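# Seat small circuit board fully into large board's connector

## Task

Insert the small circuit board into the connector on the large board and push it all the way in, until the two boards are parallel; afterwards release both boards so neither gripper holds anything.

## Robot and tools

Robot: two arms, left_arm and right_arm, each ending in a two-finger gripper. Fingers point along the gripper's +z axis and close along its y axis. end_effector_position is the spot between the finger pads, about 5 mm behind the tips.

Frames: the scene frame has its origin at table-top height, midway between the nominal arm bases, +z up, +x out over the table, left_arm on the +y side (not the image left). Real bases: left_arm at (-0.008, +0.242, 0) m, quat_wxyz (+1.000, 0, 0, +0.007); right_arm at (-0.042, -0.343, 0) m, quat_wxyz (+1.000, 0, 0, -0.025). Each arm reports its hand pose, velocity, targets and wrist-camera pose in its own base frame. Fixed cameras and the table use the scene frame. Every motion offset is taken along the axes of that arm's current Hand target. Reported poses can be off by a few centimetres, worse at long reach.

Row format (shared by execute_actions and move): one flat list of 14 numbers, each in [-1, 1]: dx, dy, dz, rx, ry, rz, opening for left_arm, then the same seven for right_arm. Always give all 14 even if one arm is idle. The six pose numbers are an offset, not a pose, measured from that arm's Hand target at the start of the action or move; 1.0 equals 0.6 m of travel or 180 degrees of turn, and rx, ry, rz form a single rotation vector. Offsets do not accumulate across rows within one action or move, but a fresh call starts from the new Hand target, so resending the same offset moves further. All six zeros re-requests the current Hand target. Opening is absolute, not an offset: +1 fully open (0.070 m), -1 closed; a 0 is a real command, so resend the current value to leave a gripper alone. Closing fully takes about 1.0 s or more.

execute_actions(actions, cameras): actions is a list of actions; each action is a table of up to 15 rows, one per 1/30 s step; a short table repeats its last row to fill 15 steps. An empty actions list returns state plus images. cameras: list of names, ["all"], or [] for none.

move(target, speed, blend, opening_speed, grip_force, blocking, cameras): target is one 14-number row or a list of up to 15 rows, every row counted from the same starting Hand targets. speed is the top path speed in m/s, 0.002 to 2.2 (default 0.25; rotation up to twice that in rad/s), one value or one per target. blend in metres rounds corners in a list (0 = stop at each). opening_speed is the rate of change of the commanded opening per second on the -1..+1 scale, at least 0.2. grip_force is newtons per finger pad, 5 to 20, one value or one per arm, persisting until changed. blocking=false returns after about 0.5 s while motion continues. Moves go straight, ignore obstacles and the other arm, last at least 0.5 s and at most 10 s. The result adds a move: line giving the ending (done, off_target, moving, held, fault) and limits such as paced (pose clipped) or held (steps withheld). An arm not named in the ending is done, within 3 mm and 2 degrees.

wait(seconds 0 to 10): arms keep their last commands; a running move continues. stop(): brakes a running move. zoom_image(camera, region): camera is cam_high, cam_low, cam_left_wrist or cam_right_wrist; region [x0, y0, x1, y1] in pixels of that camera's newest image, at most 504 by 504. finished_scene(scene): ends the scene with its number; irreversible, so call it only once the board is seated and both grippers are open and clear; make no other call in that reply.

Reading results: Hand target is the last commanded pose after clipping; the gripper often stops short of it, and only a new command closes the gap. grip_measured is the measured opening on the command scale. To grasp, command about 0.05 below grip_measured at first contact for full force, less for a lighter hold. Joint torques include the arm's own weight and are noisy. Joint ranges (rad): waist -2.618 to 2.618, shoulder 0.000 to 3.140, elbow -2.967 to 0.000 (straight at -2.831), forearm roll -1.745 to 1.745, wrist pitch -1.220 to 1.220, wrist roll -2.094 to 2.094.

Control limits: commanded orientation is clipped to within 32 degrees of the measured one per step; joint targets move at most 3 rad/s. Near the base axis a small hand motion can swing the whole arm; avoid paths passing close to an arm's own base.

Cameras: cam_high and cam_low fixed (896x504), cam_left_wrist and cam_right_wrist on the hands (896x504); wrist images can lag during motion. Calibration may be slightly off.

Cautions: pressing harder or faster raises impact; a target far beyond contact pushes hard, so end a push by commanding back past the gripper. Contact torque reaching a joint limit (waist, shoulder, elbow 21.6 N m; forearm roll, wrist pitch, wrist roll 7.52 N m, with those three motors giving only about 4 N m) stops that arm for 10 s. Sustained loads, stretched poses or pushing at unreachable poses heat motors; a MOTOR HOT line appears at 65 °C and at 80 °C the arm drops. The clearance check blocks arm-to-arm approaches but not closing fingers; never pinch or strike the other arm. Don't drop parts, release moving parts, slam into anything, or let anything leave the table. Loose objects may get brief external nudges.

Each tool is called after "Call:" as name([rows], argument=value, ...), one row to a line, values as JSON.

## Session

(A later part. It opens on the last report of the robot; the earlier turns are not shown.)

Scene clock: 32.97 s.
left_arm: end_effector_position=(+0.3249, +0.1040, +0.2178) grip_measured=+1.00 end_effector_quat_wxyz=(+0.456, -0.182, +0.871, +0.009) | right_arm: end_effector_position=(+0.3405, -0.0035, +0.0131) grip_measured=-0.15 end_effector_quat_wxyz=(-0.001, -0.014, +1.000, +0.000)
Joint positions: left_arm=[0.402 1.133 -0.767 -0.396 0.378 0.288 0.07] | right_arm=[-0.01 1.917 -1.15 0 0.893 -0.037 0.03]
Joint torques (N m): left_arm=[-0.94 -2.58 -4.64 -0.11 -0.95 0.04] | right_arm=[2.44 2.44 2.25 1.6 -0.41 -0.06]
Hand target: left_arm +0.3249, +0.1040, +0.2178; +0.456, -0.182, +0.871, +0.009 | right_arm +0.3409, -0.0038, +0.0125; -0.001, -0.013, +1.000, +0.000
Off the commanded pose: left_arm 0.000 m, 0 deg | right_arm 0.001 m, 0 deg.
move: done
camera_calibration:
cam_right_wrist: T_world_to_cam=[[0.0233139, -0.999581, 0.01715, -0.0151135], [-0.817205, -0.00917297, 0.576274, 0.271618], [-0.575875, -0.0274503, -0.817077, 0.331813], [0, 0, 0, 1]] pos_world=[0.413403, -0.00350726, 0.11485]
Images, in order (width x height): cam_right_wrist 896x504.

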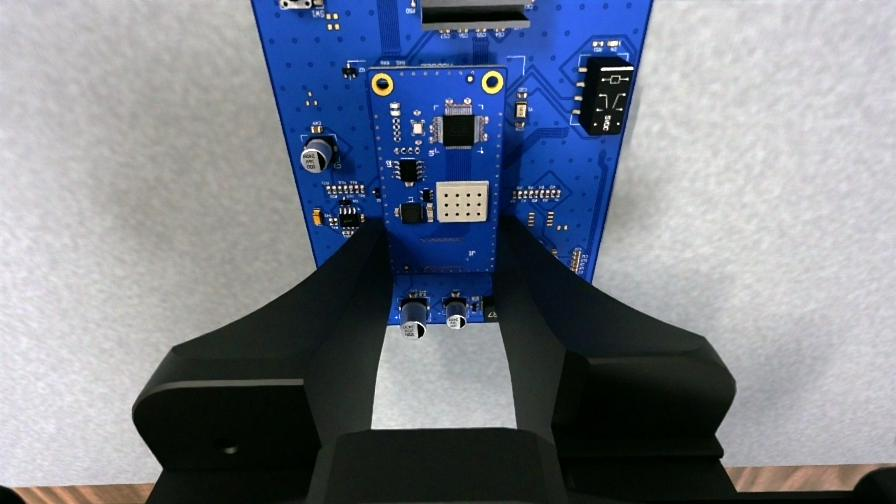

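Call:
move(target=[0,0,0,0,0,0,1,0.0022,0.0012,-0.007,0,0,0,-0.34], speed=0.03, cameras=["cam_right_wrist"])

Call:
zoom_image(camera="cam_right_wrist", region=[320, 0, 570, 150])

Call:
zoom_image(camera="cam_right_wrist", region=[320, 150, 570, 300])

Scene clock: 35.13 s.
left_arm: end_effector_position=(+0.3249, +0.1040, +0.2178) grip_measured=+1.00 end_effector_quat_wxyz=(+0.456, -0.182, +0.871, +0.009) | right_arm: end_effector_position=(+0.3393, -0.0037, +0.0164) grip_measured=-0.15 end_effector_quat_wxyz=(-0.001, -0.013, +1.000, +0.000)
Joint positions: left_arm=[0.402 1.133 -0.767 -0.396 0.378 0.288 0.07] | right_arm=[-0.01 1.908 -1.15 -0.001 0.903 -0.036 0.03]
Joint torques (N m): left_arm=[-1 -2.43 -4.71 -0.1 -0.94 0.02] | right_arm=[4.06 -8.7 0.51 1.79 2.25 -0.05]
Hand target: left_arm +0.3249, +0.1040, +0.2178; +0.456, -0.182, +0.871, +0.009 | right_arm +0.3396, -0.0031, +0.0167; -0.001, -0.013, +1.000, +0.000
Off the commanded pose: left_arm 0.000 m, 0 deg | right_arm 0.001 m, 0 deg.
move: done
camera_calibration:
cam_right_wrist: T_world_to_cam=[[0.0220585, -0.999599, 0.0177712, -0.0148975], [-0.816945, -0.00777571, 0.576663, 0.268642], [-0.576293, -0.0272384, -0.816789, 0.33387], [0, 0, 0, 1]] pos_world=[0.412202, -0.00370856, 0.11805]
Images, in order (width x height): cam_right_wrist 896x504.

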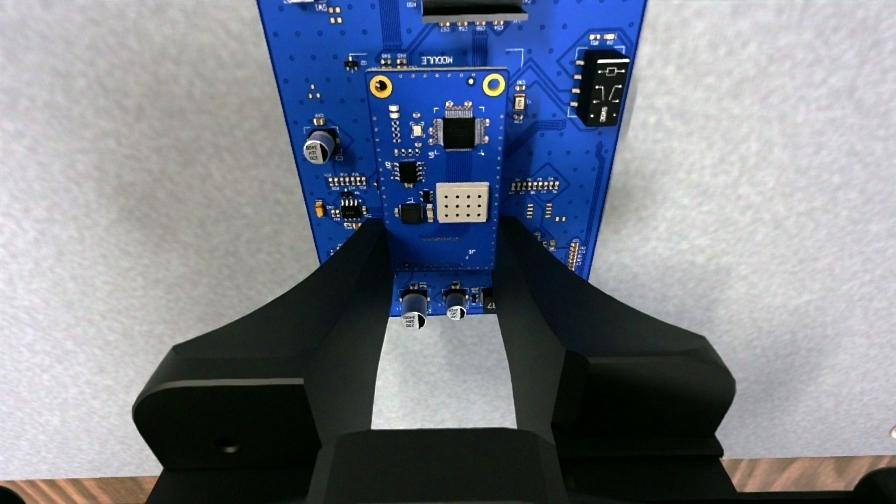

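Scaled by 2.016 from the camera's 896x504 image, which has a finer 1280x720 frame.

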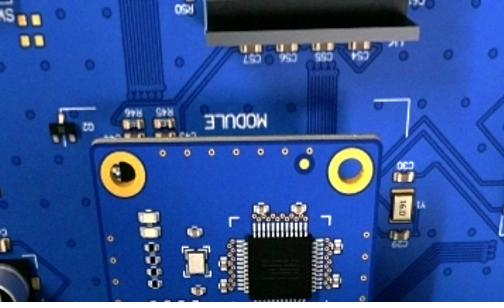

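Scaled by 2.016 from the camera's 896x504 image, which has a finer 1280x720 frame.

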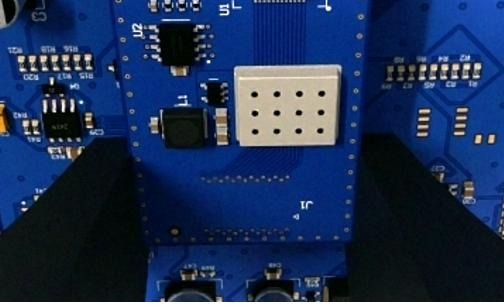

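Call:
move([
  [0,0,0,0,0,0,1,0.0003,-0.0012,0.001,0,0,0,-0.34],
  [0,0,0,0,0,0,1,0.0003,-0.0012,0.001,0,0,0,0.1],
  [0,0,0,0,0,0,1,0.0003,-0.0012,-0.05,0,0,0,0.2],
  [0,0,0,0,0,0,1,0.05,-0.0012,-0.05,0,0,0,0.2],
], speed=[0.03,0.05,0.08,0.2], opening_speed=0.6, cameras=["cam_right_wrist","cam_low"])

Call:
zoom_image(camera="cam_right_wrist", region=[330, 0, 580, 250])

Call:
zoom_image(camera="cam_low", region=[90, 310, 230, 360])

Scene clock: 39.77 s.
left_arm: end_effector_position=(+0.3249, +0.1040, +0.2178) grip_measured=+1.00 end_effector_quat_wxyz=(+0.456, -0.182, +0.871, +0.009) | right_arm: end_effector_position=(+0.3095, -0.0043, +0.0469) grip_measured=+0.20 end_effector_quat_wxyz=(-0.001, -0.013, +1.000, +0.000)
Joint positions: left_arm=[0.402 1.133 -0.767 -0.396 0.378 0.288 0.07] | right_arm=[-0.014 1.76 -1.068 0 0.968 -0.041 0.042]
Joint torques (N m): left_arm=[-0.84 -2.65 -4.62 -0.09 -0.93 0.03] | right_arm=[-0.55 -6.79 -4.61 -0.01 -0.23 -0.09]
Hand target: left_arm +0.3249, +0.1040, +0.2178; +0.456, -0.182, +0.871, +0.009 | right_arm +0.3097, -0.0046, +0.0467; -0.001, -0.013, +1.000, +0.000
Off the commanded pose: left_arm 0.000 m, 0 deg | right_arm 0.000 m, 0 deg.
move: done
camera_calibration:
cam_right_wrist: T_world_to_cam=[[0.0230718, -0.999592, 0.0168409, -0.0157275], [-0.817703, -0.00917655, 0.575568, 0.226929], [-0.575178, -0.0270502, -0.817581, 0.341249], [0, 0, 0, 1]] pos_world=[0.382202, -0.00440774, 0.148651]
Images, in order (width x height): cam_low 896x504, cam_right_wrist 896x504.

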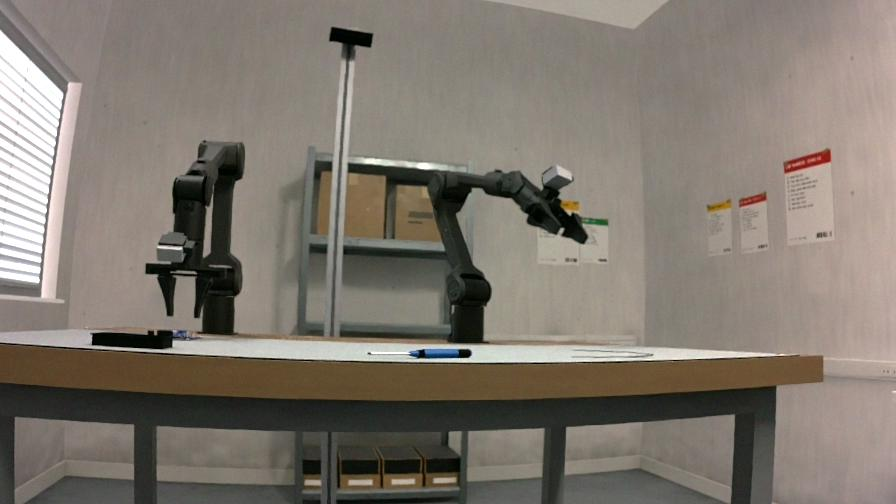

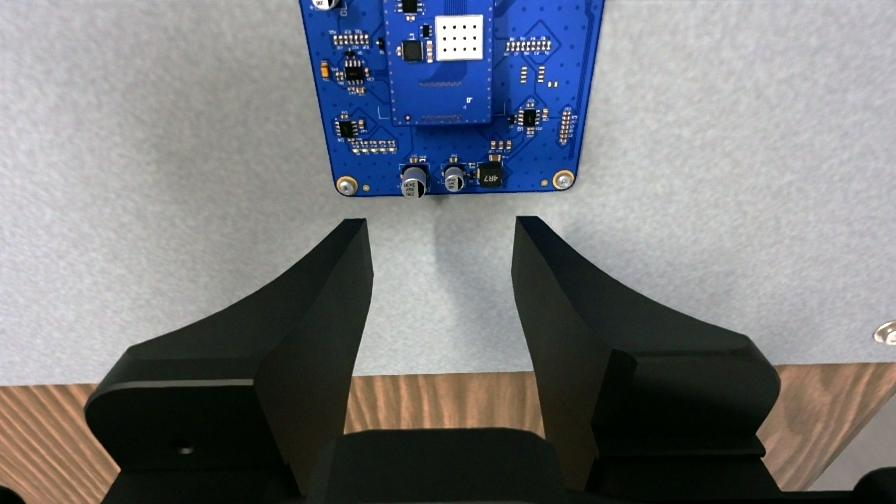

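Scaled by 2.016 from the camera's 896x504 image, which has a finer 1280x720 frame.

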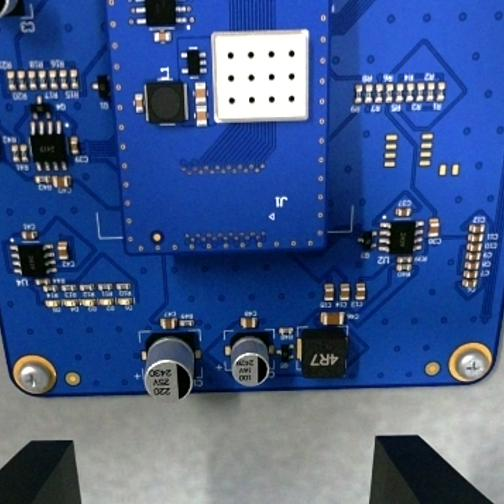

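Scaled by 3.600 from the camera's 896x504 image, which has a finer 1280x720 frame.

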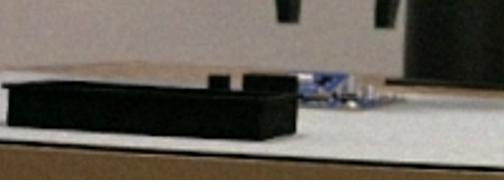

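Call:
move([
  [0,0,0,0,0,0,1,-0.0567,0,0,0,0,0,0.2],
  [0,0,0,0,0,0,1,-0.0567,0,0.0462,0,0,0,0.2],
  [0,0,0,0,0,0,1,-0.0567,0,0.0462,0,0,0,-0.34],
  [0,0,0,0,0,0,1,-0.0567,0,0.0422,0,0,0,-0.34],
], speed=[0.2,0.08,0.05,0.03], opening_speed=1, cameras=["cam_right_wrist"])

Call:
zoom_image(camera="cam_right_wrist", region=[320, 0, 570, 150])

Call:
zoom_image(camera="cam_right_wrist", region=[320, 150, 570, 300])

Scene clock: 43.10 s.
left_arm: end_effector_position=(+0.3249, +0.1040, +0.2178) grip_measured=+1.00 end_effector_quat_wxyz=(+0.456, -0.182, +0.871, +0.009) | right_arm: end_effector_position=(+0.3437, -0.0038, +0.0213) grip_measured=-0.15 end_effector_quat_wxyz=(+0.000, -0.013, +1.000, +0.000)
Joint positions: left_arm=[0.402 1.133 -0.767 -0.396 0.378 0.288 0.07] | right_arm=[-0.011 1.91 -1.178 0 0.926 -0.038 0.03]
Joint torques (N m): left_arm=[-0.96 -2.58 -4.57 -0.11 -0.91 0.02] | right_arm=[0.53 -9.39 -4.66 -0.02 0.02 0.04]
Hand target: left_arm +0.3249, +0.1040, +0.2178; +0.456, -0.182, +0.871, +0.009 | right_arm +0.3437, -0.0037, +0.0214; -0.001, -0.013, +1.000, +0.000
Off the commanded pose: left_arm 0.000 m, 0 deg | right_arm 0.000 m, 0 deg.
move: done
camera_calibration:
cam_right_wrist: T_world_to_cam=[[0.0229296, -0.999596, 0.016821, -0.0154242], [-0.817833, -0.00907773, 0.575385, 0.269711], [-0.574999, -0.0269501, -0.81771, 0.339948], [0, 0, 0, 1]] pos_world=[0.416402, -0.00380794, 0.123051]
Images, in order (width x height): cam_right_wrist 896x504.

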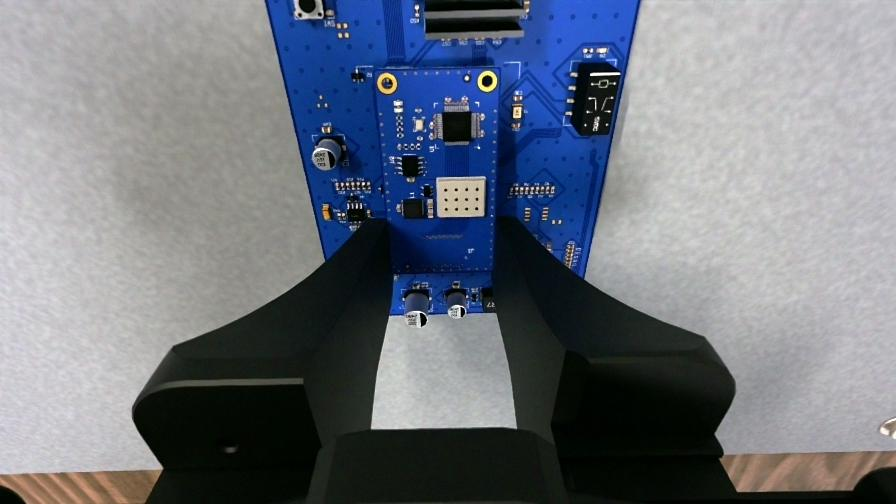

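Scaled by 2.016 from the camera's 896x504 image, which has a finer 1280x720 frame.

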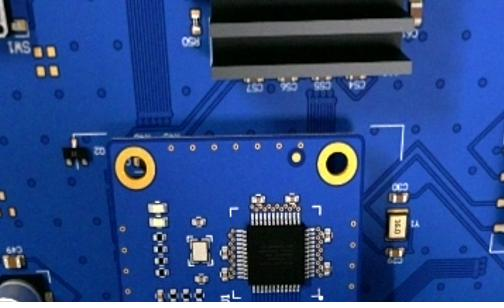

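Scaled by 2.016 from the camera's 896x504 image, which has a finer 1280x720 frame.

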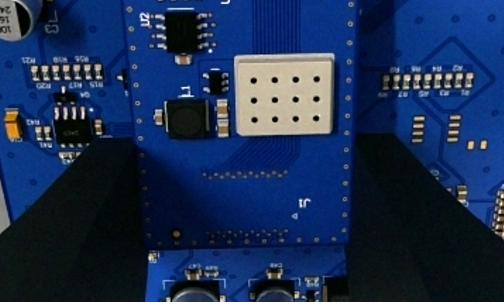

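Call:
move([
  [0,0,0,0,0,0,1,0.0036,-0.0007,0,0,0,0,-0.4],
  [0,0,0,0,0,0,1,0.004,-0.0012,0.0065,0,0,0,-0.4],
], speed=0.03)

Call:
move(target=[0,0,0,0,0,0,1,0,0,0.004,0,0,0,-0.4], speed=0.03, cameras=["cam_right_wrist"])

Call:
zoom_image(camera="cam_right_wrist", region=[320, 0, 570, 150])

Scene clock: 45.17 s.
left_arm: end_effector_position=(+0.3249, +0.1040, +0.2178) grip_measured=+1.00 end_effector_quat_wxyz=(+0.456, -0.182, +0.871, +0.009) | right_arm: end_effector_position=(+0.3430, -0.0041, +0.0183) grip_measured=-0.15 end_effector_quat_wxyz=(+0.003, -0.014, +1.000, +0.000)
Joint positions: left_arm=[0.402 1.133 -0.767 -0.396 0.378 0.288 0.07] | right_arm=[-0.012 1.91 -1.162 0 0.905 -0.04 0.03]
Joint torques (N m): left_arm=[-0.98 -2.63 -4.52 -0.11 -0.96 0.03] | right_arm=[-1.1 -4.81 0.75 -0.02 1.67 0.03]
Hand target: left_arm +0.3249, +0.1040, +0.2178; +0.456, -0.182, +0.871, +0.009 | right_arm +0.3413, -0.0045, +0.0175; -0.001, -0.013, +1.000, +0.000
Off the commanded pose: left_arm 0.000 m, 0 deg | right_arm 0.002 m, 0 deg.
move: done

Scene clock: 45.87 s.
left_arm: end_effector_position=(+0.3249, +0.1040, +0.2178) grip_measured=+1.00 end_effector_quat_wxyz=(+0.456, -0.182, +0.871, +0.009) | right_arm: end_effector_position=(+0.3422, -0.0041, +0.0165) grip_measured=-0.15 end_effector_quat_wxyz=(+0.002, -0.014, +1.000, +0.000)
Joint positions: left_arm=[0.402 1.133 -0.767 -0.396 0.378 0.288 0.07] | right_arm=[-0.012 1.912 -1.158 0 0.901 -0.04 0.03]
Joint torques (N m): left_arm=[-1 -2.49 -4.45 -0.12 -0.93 0.05] | right_arm=[-1.31 0.34 4.26 -0.19 1.48 0.08]
Hand target: left_arm +0.3249, +0.1040, +0.2178; +0.456, -0.182, +0.871, +0.009 | right_arm +0.3413, -0.0045, +0.0151; -0.001, -0.013, +1.000, +0.000
Off the commanded pose: left_arm 0.000 m, 0 deg | right_arm 0.002 m, 0 deg.
move: done
camera_calibration:
cam_right_wrist: T_world_to_cam=[[0.0237203, -0.999575, 0.0169338, -0.0158448], [-0.820251, -0.00977601, 0.571921, 0.27215], [-0.571512, -0.0274561, -0.820134, 0.334014], [0, 0, 0, 1]] pos_world=[0.4145, -0.00400681, 0.118557]
Images, in order (width x height): cam_right_wrist 896x504.

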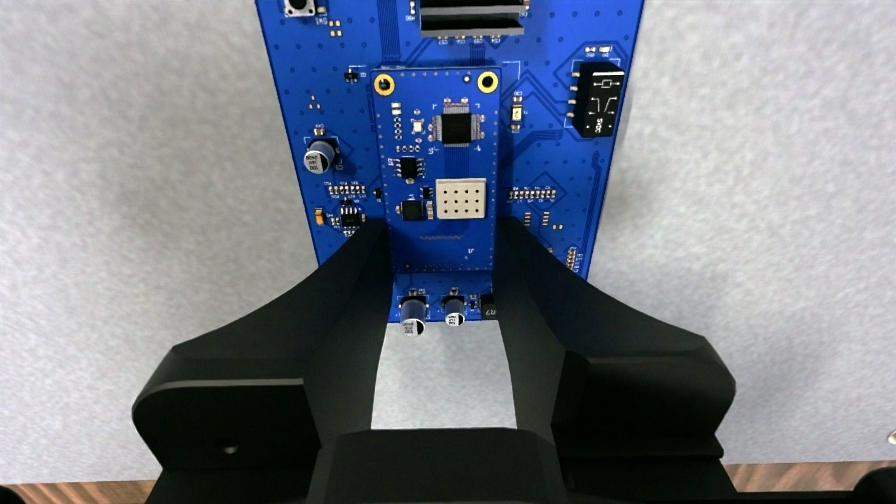

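Scaled by 2.016 from the camera's 896x504 image, which has a finer 1280x720 frame.

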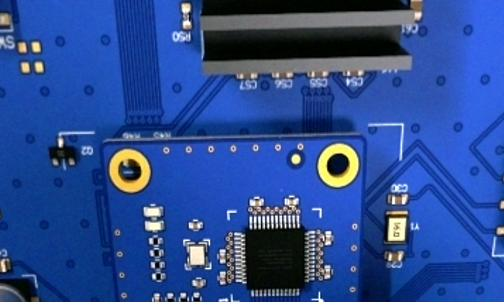

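Call:
move([
  [0,0,0,0,0,0,1,0,0.0003,-0.0065,0,0,0,-0.4],
  [0,0,0,0,0,0,1,0.0009,0.0003,-0.0065,0,0,0,-0.4],
  [0,0,0,0,0,0,1,0.0009,0.0003,0.0015,0,0,0,-0.4],
], speed=0.03, cameras=["cam_right_wrist"])

Call:
zoom_image(camera="cam_right_wrist", region=[320, 0, 570, 150])

Scene clock: 47.80 s.
left_arm: end_effector_position=(+0.3249, +0.1040, +0.2178) grip_measured=+1.00 end_effector_quat_wxyz=(+0.456, -0.182, +0.871, +0.009) | right_arm: end_effector_position=(+0.3409, -0.0043, +0.0150) grip_measured=-0.16 end_effector_quat_wxyz=(+0.000, -0.013, +1.000, +0.000)
Joint positions: left_arm=[0.402 1.133 -0.767 -0.396 0.378 0.288 0.07] | right_arm=[-0.013 1.913 -1.152 0 0.896 -0.04 0.03]
Joint torques (N m): left_arm=[-0.85 -2.55 -4.63 -0.12 -0.97 0.03] | right_arm=[-0.03 -0.36 0.32 -0.23 -0.49 0.01]
Hand target: left_arm +0.3249, +0.1040, +0.2178; +0.456, -0.182, +0.871, +0.009 | right_arm +0.3407, -0.0043, +0.0142; -0.001, -0.013, +1.000, +0.000
Off the commanded pose: left_arm 0.000 m, 0 deg | right_arm 0.001 m, 0 deg.
move: done
camera_calibration:
cam_right_wrist: T_world_to_cam=[[0.0229057, -0.999596, 0.0168543, -0.0158472], [-0.818662, -0.00907787, 0.574204, 0.27138], [-0.573819, -0.0269506, -0.818538, 0.332805], [0, 0, 0, 1]] pos_world=[0.413501, -0.00440794, 0.116853]
Images, in order (width x height): cam_right_wrist 896x504.

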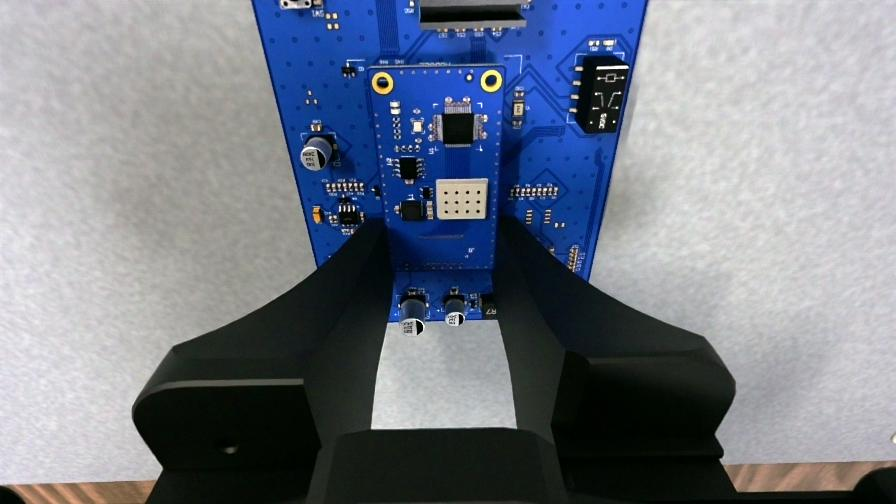

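Scaled by 2.016 from the camera's 896x504 image, which has a finer 1280x720 frame.

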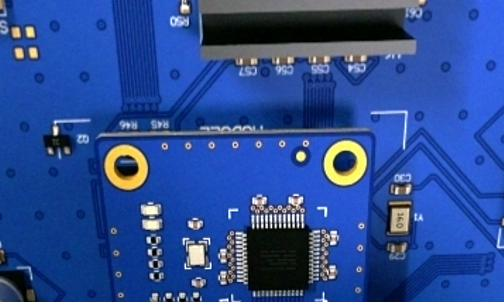

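Call:
move([
  [0,0,0,0,0,0,1,0,0.001,-0.0065,0,0,0,-0.4],
  [0,0,0,0,0,0,1,0.0003,0.001,-0.0065,0,0.02,0,-0.4],
], speed=0.03, cameras=["cam_right_wrist","cam_low"])

Call:
zoom_image(camera="cam_right_wrist", region=[320, 0, 570, 150])

Call:
zoom_image(camera="cam_right_wrist", region=[320, 150, 570, 300])

Call:
zoom_image(camera="cam_low", region=[150, 315, 220, 355])

Scene clock: 50.23 s.
left_arm: end_effector_position=(+0.3249, +0.1040, +0.2178) grip_measured=+1.00 end_effector_quat_wxyz=(+0.456, -0.182, +0.871, +0.009) | right_arm: end_effector_position=(+0.3407, -0.0036, +0.0182) grip_measured=-0.15 end_effector_quat_wxyz=(-0.032, -0.013, +0.999, +0.000)
Joint positions: left_arm=[0.402 1.133 -0.767 -0.396 0.378 0.288 0.07] | right_arm=[-0.009 1.95 -1.225 -0.002 0.997 -0.035 0.03]
Joint torques (N m): left_arm=[-0.72 -2.49 -4.69 -0.08 -0.93 0.04] | right_arm=[1.28 -6.59 -0.92 0.36 1.18 0.05]
Hand target: left_arm +0.3249, +0.1040, +0.2178; +0.456, -0.182, +0.871, +0.009 | right_arm +0.3405, -0.0037, +0.0181; -0.032, -0.013, +0.999, +0.000
Off the commanded pose: left_arm 0.000 m, 0 deg | right_arm 0.000 m, 0 deg.
move: done
camera_calibration:
cam_right_wrist: T_world_to_cam=[[0.0236767, -0.999576, 0.0169566, -0.0153945], [-0.780124, -0.00786649, 0.625575, 0.255291], [-0.625177, -0.0280398, -0.77998, 0.352077], [0, 0, 0, 1]] pos_world=[0.419633, -0.00350753, 0.11517]
Images, in order (width x height): cam_low 896x504, cam_right_wrist 896x504.

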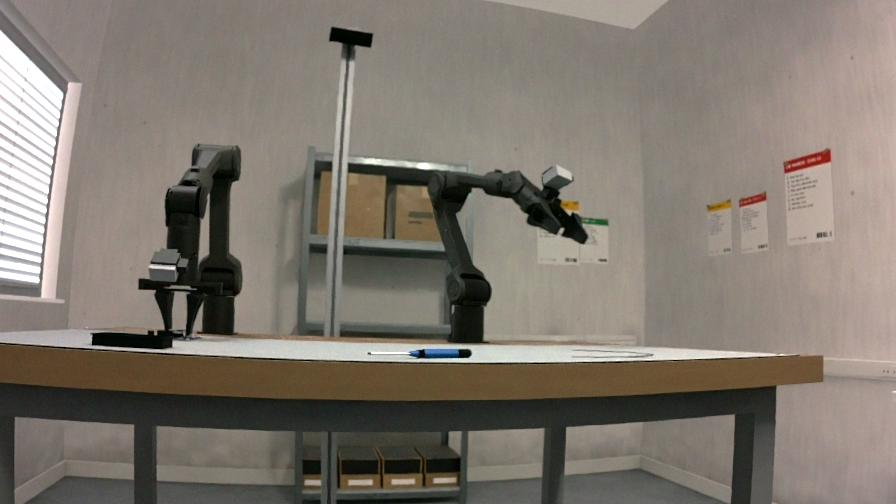

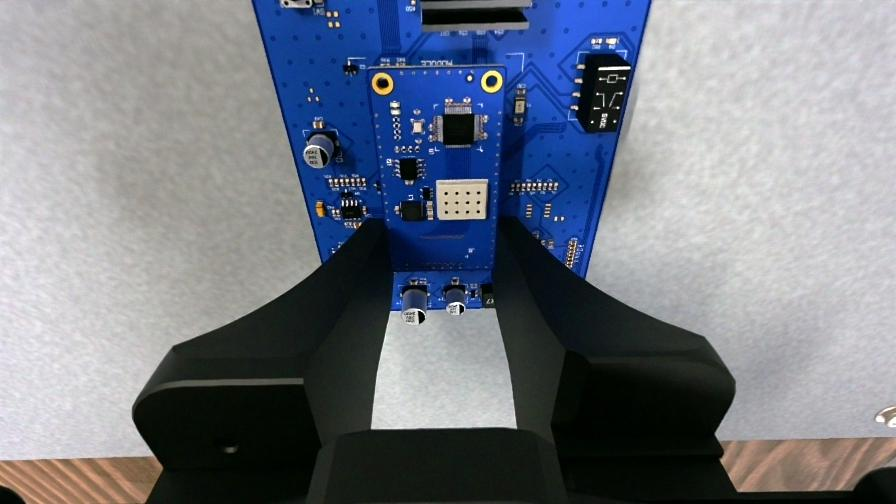

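Scaled by 2.016 from the camera's 896x504 image, which has a finer 1280x720 frame.

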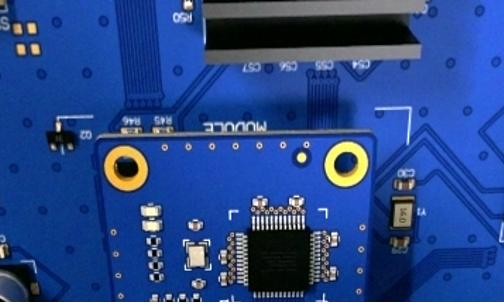

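Scaled by 2.016 from the camera's 896x504 image, which has a finer 1280x720 frame.

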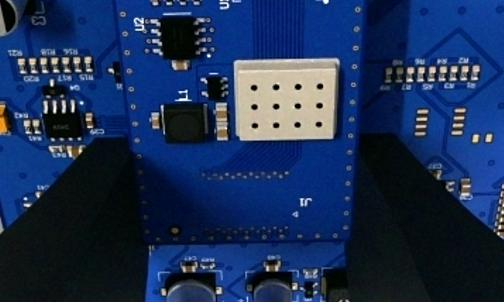

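Scaled by 7.200 from the camera's 896x504 image, which has a finer 1280x720 frame.

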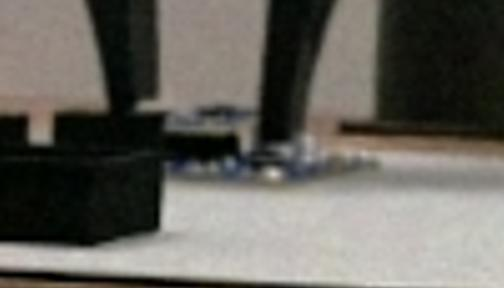

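Call:
move([
  [0,0,0,0,0,0,1,0,0,-0.004,0,0,0,-0.4],
  [0,0,0,0,0,0,1,0.0005,-0.001,-0.004,0,0,-0.006,-0.4],
  [0,0,0,0,0,0,1,0.0005,-0.001,0.004,0,0,-0.006,-0.4],
], speed=0.03)

Call:
move(target=[0,0,0,0,0,0,1,0,0,0.004,0,0,0,-0.4], speed=0.03, cameras=["cam_right_wrist"])

Call:
zoom_image(camera="cam_right_wrist", region=[320, 0, 570, 150])

Scene clock: 52.53 s.
left_arm: end_effector_position=(+0.3249, +0.1040, +0.2178) grip_measured=+1.00 end_effector_quat_wxyz=(+0.456, -0.182, +0.871, +0.009) | right_arm: end_effector_position=(+0.3411, -0.0039, +0.0164) grip_measured=-0.15 end_effector_quat_wxyz=(-0.030, -0.023, +0.999, +0.000)
Joint positions: left_arm=[0.402 1.133 -0.767 -0.396 0.378 0.288 0.07] | right_arm=[-0.01 1.951 -1.22 -0.002 0.986 -0.055 0.03]
Joint torques (N m): left_arm=[-0.93 -2.46 -4.78 -0.09 -0.94 0.03] | right_arm=[-0.72 -6.86 -2.39 -0.04 0.45 0.08]
Hand target: left_arm +0.3249, +0.1040, +0.2178; +0.456, -0.182, +0.871, +0.009 | right_arm +0.3401, -0.0043, +0.0157; -0.032, -0.023, +0.999, +0.000
Off the commanded pose: left_arm 0.000 m, 0 deg | right_arm 0.001 m, 0 deg.
move: done

Scene clock: 53.23 s.
left_arm: end_effector_position=(+0.3249, +0.1040, +0.2178) grip_measured=+1.00 end_effector_quat_wxyz=(+0.456, -0.182, +0.871, +0.009) | right_arm: end_effector_position=(+0.3408, -0.0039, +0.0148) grip_measured=-0.15 end_effector_quat_wxyz=(-0.030, -0.023, +0.999, +0.000)
Joint positions: left_arm=[0.402 1.133 -0.767 -0.396 0.378 0.288 0.07] | right_arm=[-0.01 1.953 -1.216 -0.002 0.98 -0.055 0.03]
Joint torques (N m): left_arm=[-0.89 -2.55 -4.7 -0.08 -0.95 0.03] | right_arm=[-0.79 0.29 1.77 -0.06 -0.19 0.01]
Hand target: left_arm +0.3249, +0.1040, +0.2178; +0.456, -0.182, +0.871, +0.009 | right_arm +0.3399, -0.0043, +0.0133; -0.032, -0.023, +0.999, +0.000
Off the commanded pose: left_arm 0.000 m, 0 deg | right_arm 0.002 m, 0 deg.
move: done
camera_calibration:
cam_right_wrist: T_world_to_cam=[[0.0433629, -0.998936, 0.0157129, -0.022326], [-0.782301, -0.0241683, 0.622432, 0.258181], [-0.62139, -0.0392826, -0.782516, 0.348265], [0, 0, 0, 1]] pos_world=[0.419351, -0.00238165, 0.112174]
Images, in order (width x height): cam_right_wrist 896x504.

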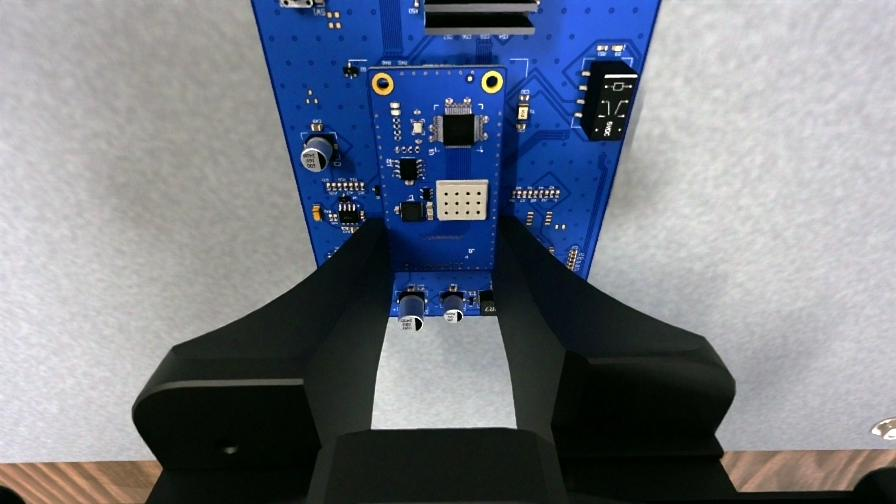

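Scaled by 2.016 from the camera's 896x504 image, which has a finer 1280x720 frame.

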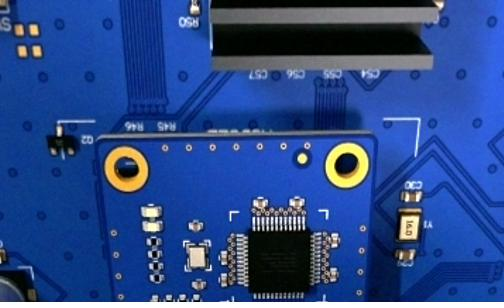

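Call:
move(target=[0,0,0,0,0,0,1,0,0,0.0045,0,0,0,-0.4], speed=0.03, cameras=["cam_right_wrist"])

Call:
zoom_image(camera="cam_right_wrist", region=[320, 0, 570, 150])

Scene clock: 54.27 s.
left_arm: end_effector_position=(+0.3249, +0.1040, +0.2178) grip_measured=+1.00 end_effector_quat_wxyz=(+0.456, -0.182, +0.871, +0.009) | right_arm: end_effector_position=(+0.3402, -0.0039, +0.0127) grip_measured=-0.15 end_effector_quat_wxyz=(-0.030, -0.023, +0.999, +0.000)
Joint positions: left_arm=[0.402 1.133 -0.767 -0.396 0.378 0.288 0.07] | right_arm=[-0.01 1.955 -1.209 -0.002 0.971 -0.055 0.03]
Joint torques (N m): left_arm=[-1 -2.51 -4.61 -0.07 -0.96 0.06] | right_arm=[-0.8 8.04 5.35 -0.11 -1.78 -0.02]
Hand target: left_arm +0.3249, +0.1040, +0.2178; +0.456, -0.182, +0.871, +0.009 | right_arm +0.3398, -0.0043, +0.0106; -0.032, -0.023, +0.999, +0.000
Off the commanded pose: left_arm 0.000 m, 0 deg | right_arm 0.002 m, 0 deg.
move: done
camera_calibration:
cam_right_wrist: T_world_to_cam=[[0.0433554, -0.998936, 0.0157347, -0.0222662], [-0.782612, -0.0241686, 0.62204, 0.259191], [-0.620998, -0.039283, -0.782827, 0.346119], [0, 0, 0, 1]] pos_world=[0.418751, -0.00238165, 0.110075]
Images, in order (width x height): cam_right_wrist 896x504.

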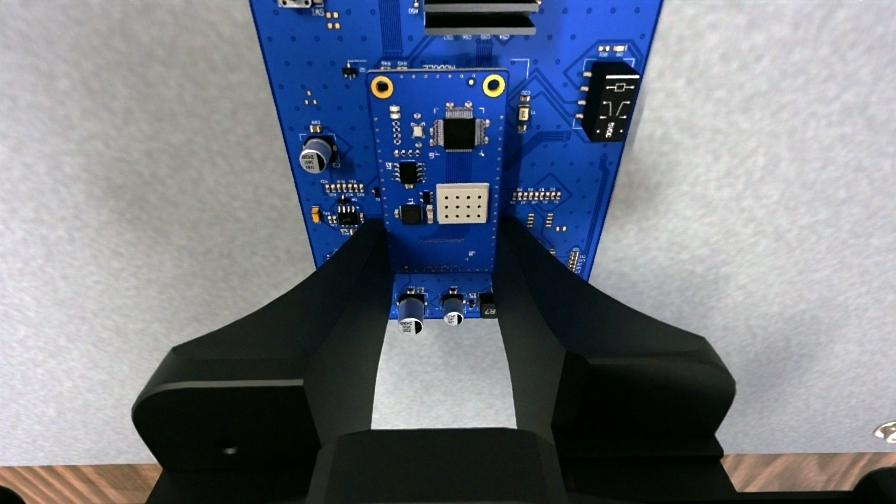

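Scaled by 2.016 from the camera's 896x504 image, which has a finer 1280x720 frame.

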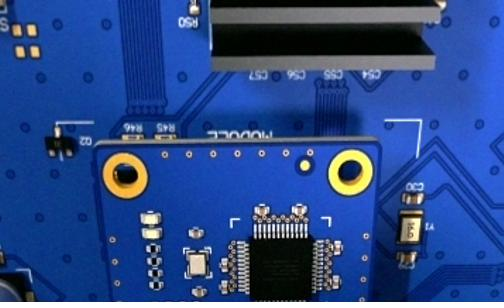

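Call:
move([
  [0,0,0,0,0,0,1,0,0.0005,-0.0035,0,0,0,-0.4],
  [0,0,0,0,0,0,1,0,0.0005,-0.0035,0,0,0,0.1],
  [0,0,0,0,0,0,1,0,0.0005,-0.05,0,0,0,0.1],
  [0,0,0,0,0,0,1,0.04,0.0005,-0.055,0,-0.02,0,0.1],
  [0,0,0,0,0,0,1,0.04,0.0005,-0.055,0,-0.02,0,-1],
], speed=[0.03,0.05,0.08,0.2,0.2], opening_speed=1.2, cameras=["cam_right_wrist","cam_low"])

Call:
zoom_image(camera="cam_right_wrist", region=[330, 0, 580, 250])

Call:
zoom_image(camera="cam_low", region=[150, 315, 220, 355])

Scene clock: 58.27 s.
left_arm: end_effector_position=(+0.3249, +0.1040, +0.2178) grip_measured=+1.00 end_effector_quat_wxyz=(+0.456, -0.182, +0.871, +0.009) | right_arm: end_effector_position=(+0.3181, -0.0048, +0.0451) grip_measured=-1.00 end_effector_quat_wxyz=(+0.000, -0.023, +1.000, +0.000)
Joint positions: left_arm=[0.402 1.133 -0.767 -0.396 0.378 0.288 0.07] | right_arm=[-0.016 1.789 -1.102 0.001 0.972 -0.063 0]
Joint torques (N m): left_arm=[-1 -2.57 -4.62 -0.12 -0.98 0.06] | right_arm=[-0.62 -7.02 -4.93 0.13 0.04 0]
Hand target: left_arm +0.3249, +0.1040, +0.2178; +0.456, -0.182, +0.871, +0.009 | right_arm +0.3179, -0.0051, +0.0451; -0.001, -0.023, +1.000, +0.001
Off the commanded pose: left_arm 0.000 m, 0 deg | right_arm 0.000 m, 0 deg.
move: done
camera_calibration:
cam_right_wrist: T_world_to_cam=[[0.042716, -0.998954, 0.0163047, -0.0225647], [-0.817725, -0.0255808, 0.575041, 0.234911], [-0.574022, -0.0378962, -0.817962, 0.344351], [0, 0, 0, 1]] pos_world=[0.390721, -0.00348225, 0.146951]
Images, in order (width x height): cam_low 896x504, cam_right_wrist 896x504.

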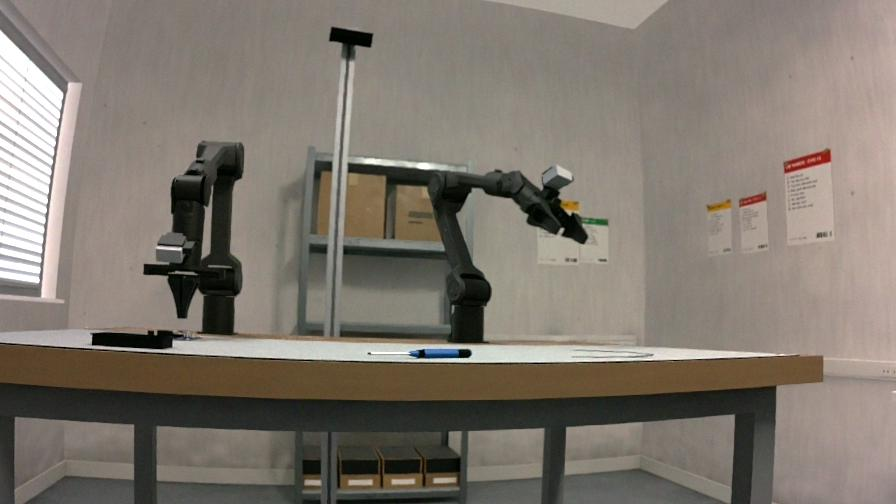

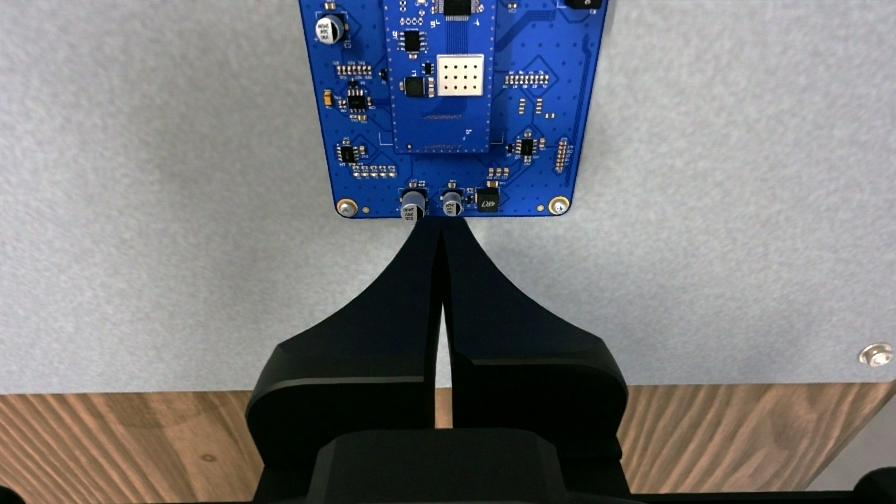

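Scaled by 2.016 from the camera's 896x504 image, which has a finer 1280x720 frame.

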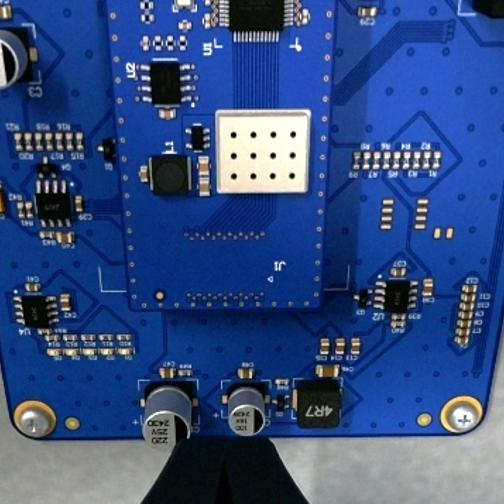

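Scaled by 7.200 from the camera's 896x504 image, which has a finer 1280x720 frame.

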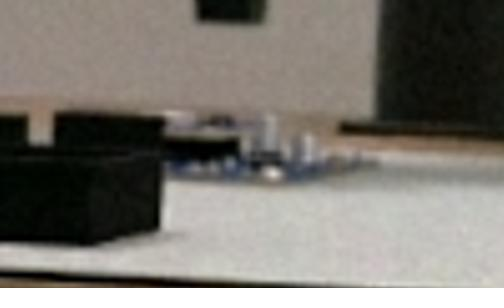

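Call:
move([
  [0,0,0,0,0,0,1,-0.0435,-0.0005,0,0,0,0,-1],
  [0,0,0,0,0,0,1,-0.0435,-0.0005,0.033,0,0,0,-1],
  [0,0,0,0,0,0,1,-0.0435,-0.0005,0.0485,0,0,0,-1],
], speed=[0.2,0.1,0.03], blend=[0.005,0,0], cameras=["cam_right_wrist"])

Call:
zoom_image(camera="cam_right_wrist", region=[320, 0, 570, 250])

Scene clock: 59.73 s.
left_arm: end_effector_position=(+0.3249, +0.1040, +0.2178) grip_measured=+1.00 end_effector_quat_wxyz=(+0.456, -0.182, +0.871, +0.009) | right_arm: end_effector_position=(+0.3441, -0.0043, +0.0210) grip_measured=-1.00 end_effector_quat_wxyz=(+0.002, -0.023, +1.000, +0.000)
Joint positions: left_arm=[0.402 1.133 -0.767 -0.396 0.378 0.288 0.07] | right_arm=[-0.013 1.909 -1.174 0.001 0.92 -0.06 0]
Joint torques (N m): left_arm=[-1.03 -2.53 -4.62 -0.09 -0.96 0.02] | right_arm=[0.72 10.39 2.66 0.15 -3.65 0.02]
Hand target: left_arm +0.3249, +0.1040, +0.2178; +0.456, -0.182, +0.871, +0.009 | right_arm +0.3440, -0.0041, +0.0159; -0.001, -0.023, +1.000, +0.001
Off the commanded pose: left_arm 0.000 m, 0 deg | right_arm 0.005 m, 0 deg.
move: off_target (right_arm)
camera_calibration:
cam_right_wrist: T_world_to_cam=[[0.0422847, -0.99897, 0.0164865, -0.022614], [-0.820127, -0.0252808, 0.571623, 0.270959], [-0.570617, -0.037692, -0.820351, 0.338478], [0, 0, 0, 1]] pos_world=[0.416319, -0.00298273, 0.123157]
Images, in order (width x height): cam_right_wrist 896x504.

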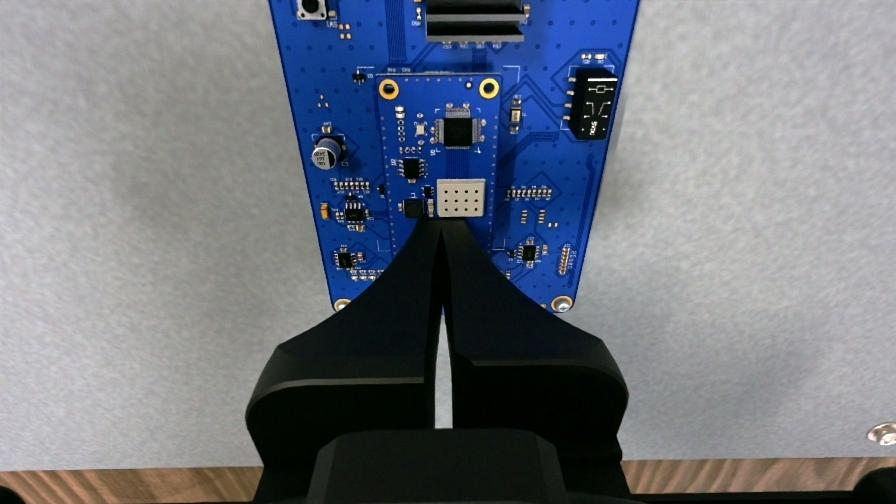

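Scaled by 2.016 from the camera's 896x504 image, which has a finer 1280x720 frame.

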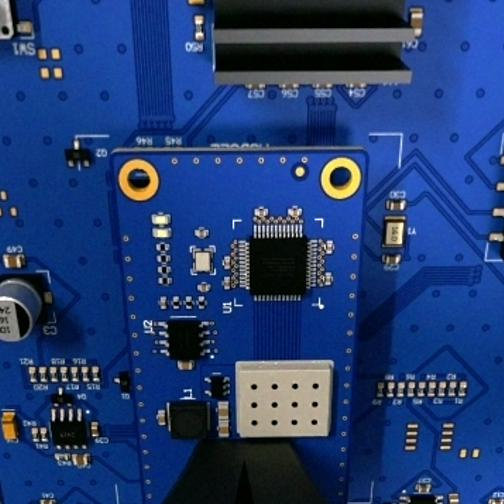

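Call:
move(target=[0,0,0,0,0,0,1,0.02,0,-0.12,0,0,0,-1], speed=0.12, cameras=["cam_right_wrist"])

Call:
zoom_image(camera="cam_right_wrist", region=[330, 50, 580, 300])

Scene clock: 61.03 s.
left_arm: end_effector_position=(+0.3249, +0.1040, +0.2178) grip_measured=+1.00 end_effector_quat_wxyz=(+0.456, -0.182, +0.871, +0.009) | right_arm: end_effector_position=(+0.3323, -0.0044, +0.0885) grip_measured=-1.00 end_effector_quat_wxyz=(+0.000, -0.023, +1.000, +0.000)
Joint positions: left_arm=[0.402 1.133 -0.767 -0.396 0.378 0.288 0.07] | right_arm=[-0.014 1.772 -1.267 0.001 1.153 -0.061 0]
Joint torques (N m): left_arm=[-0.98 -2.68 -4.58 -0.08 -0.96 0.03] | right_arm=[-0.45 -7.27 -4.36 0.01 -0.24 -0.09]
Hand target: left_arm +0.3249, +0.1040, +0.2178; +0.456, -0.182, +0.871, +0.009 | right_arm +0.3321, -0.0048, +0.0880; -0.001, -0.023, +1.000, +0.001
Off the commanded pose: left_arm 0.000 m, 0 deg | right_arm 0.001 m, 0 deg.
move: done
camera_calibration:
cam_right_wrist: T_world_to_cam=[[0.0425085, -0.998964, 0.0162235, -0.0233801], [-0.818099, -0.0254819, 0.574512, 0.221827], [-0.573504, -0.0376941, -0.818335, 0.387879], [0, 0, 0, 1]] pos_world=[0.404921, -0.00308257, 0.190352]
Images, in order (width x height): cam_right_wrist 896x504.

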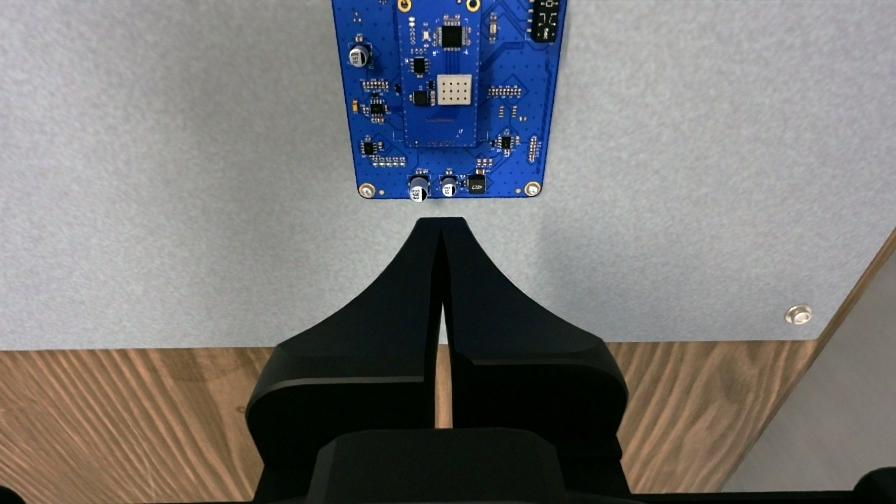

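Scaled by 2.016 from the camera's 896x504 image, which has a finer 1280x720 frame.

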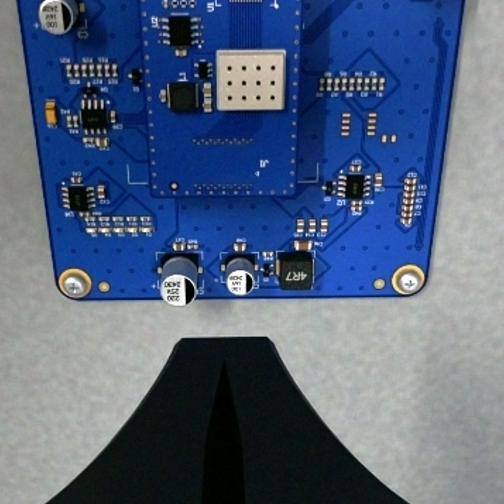

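Call:
finished_scene(scene=3)

The scene is finished: the task was done.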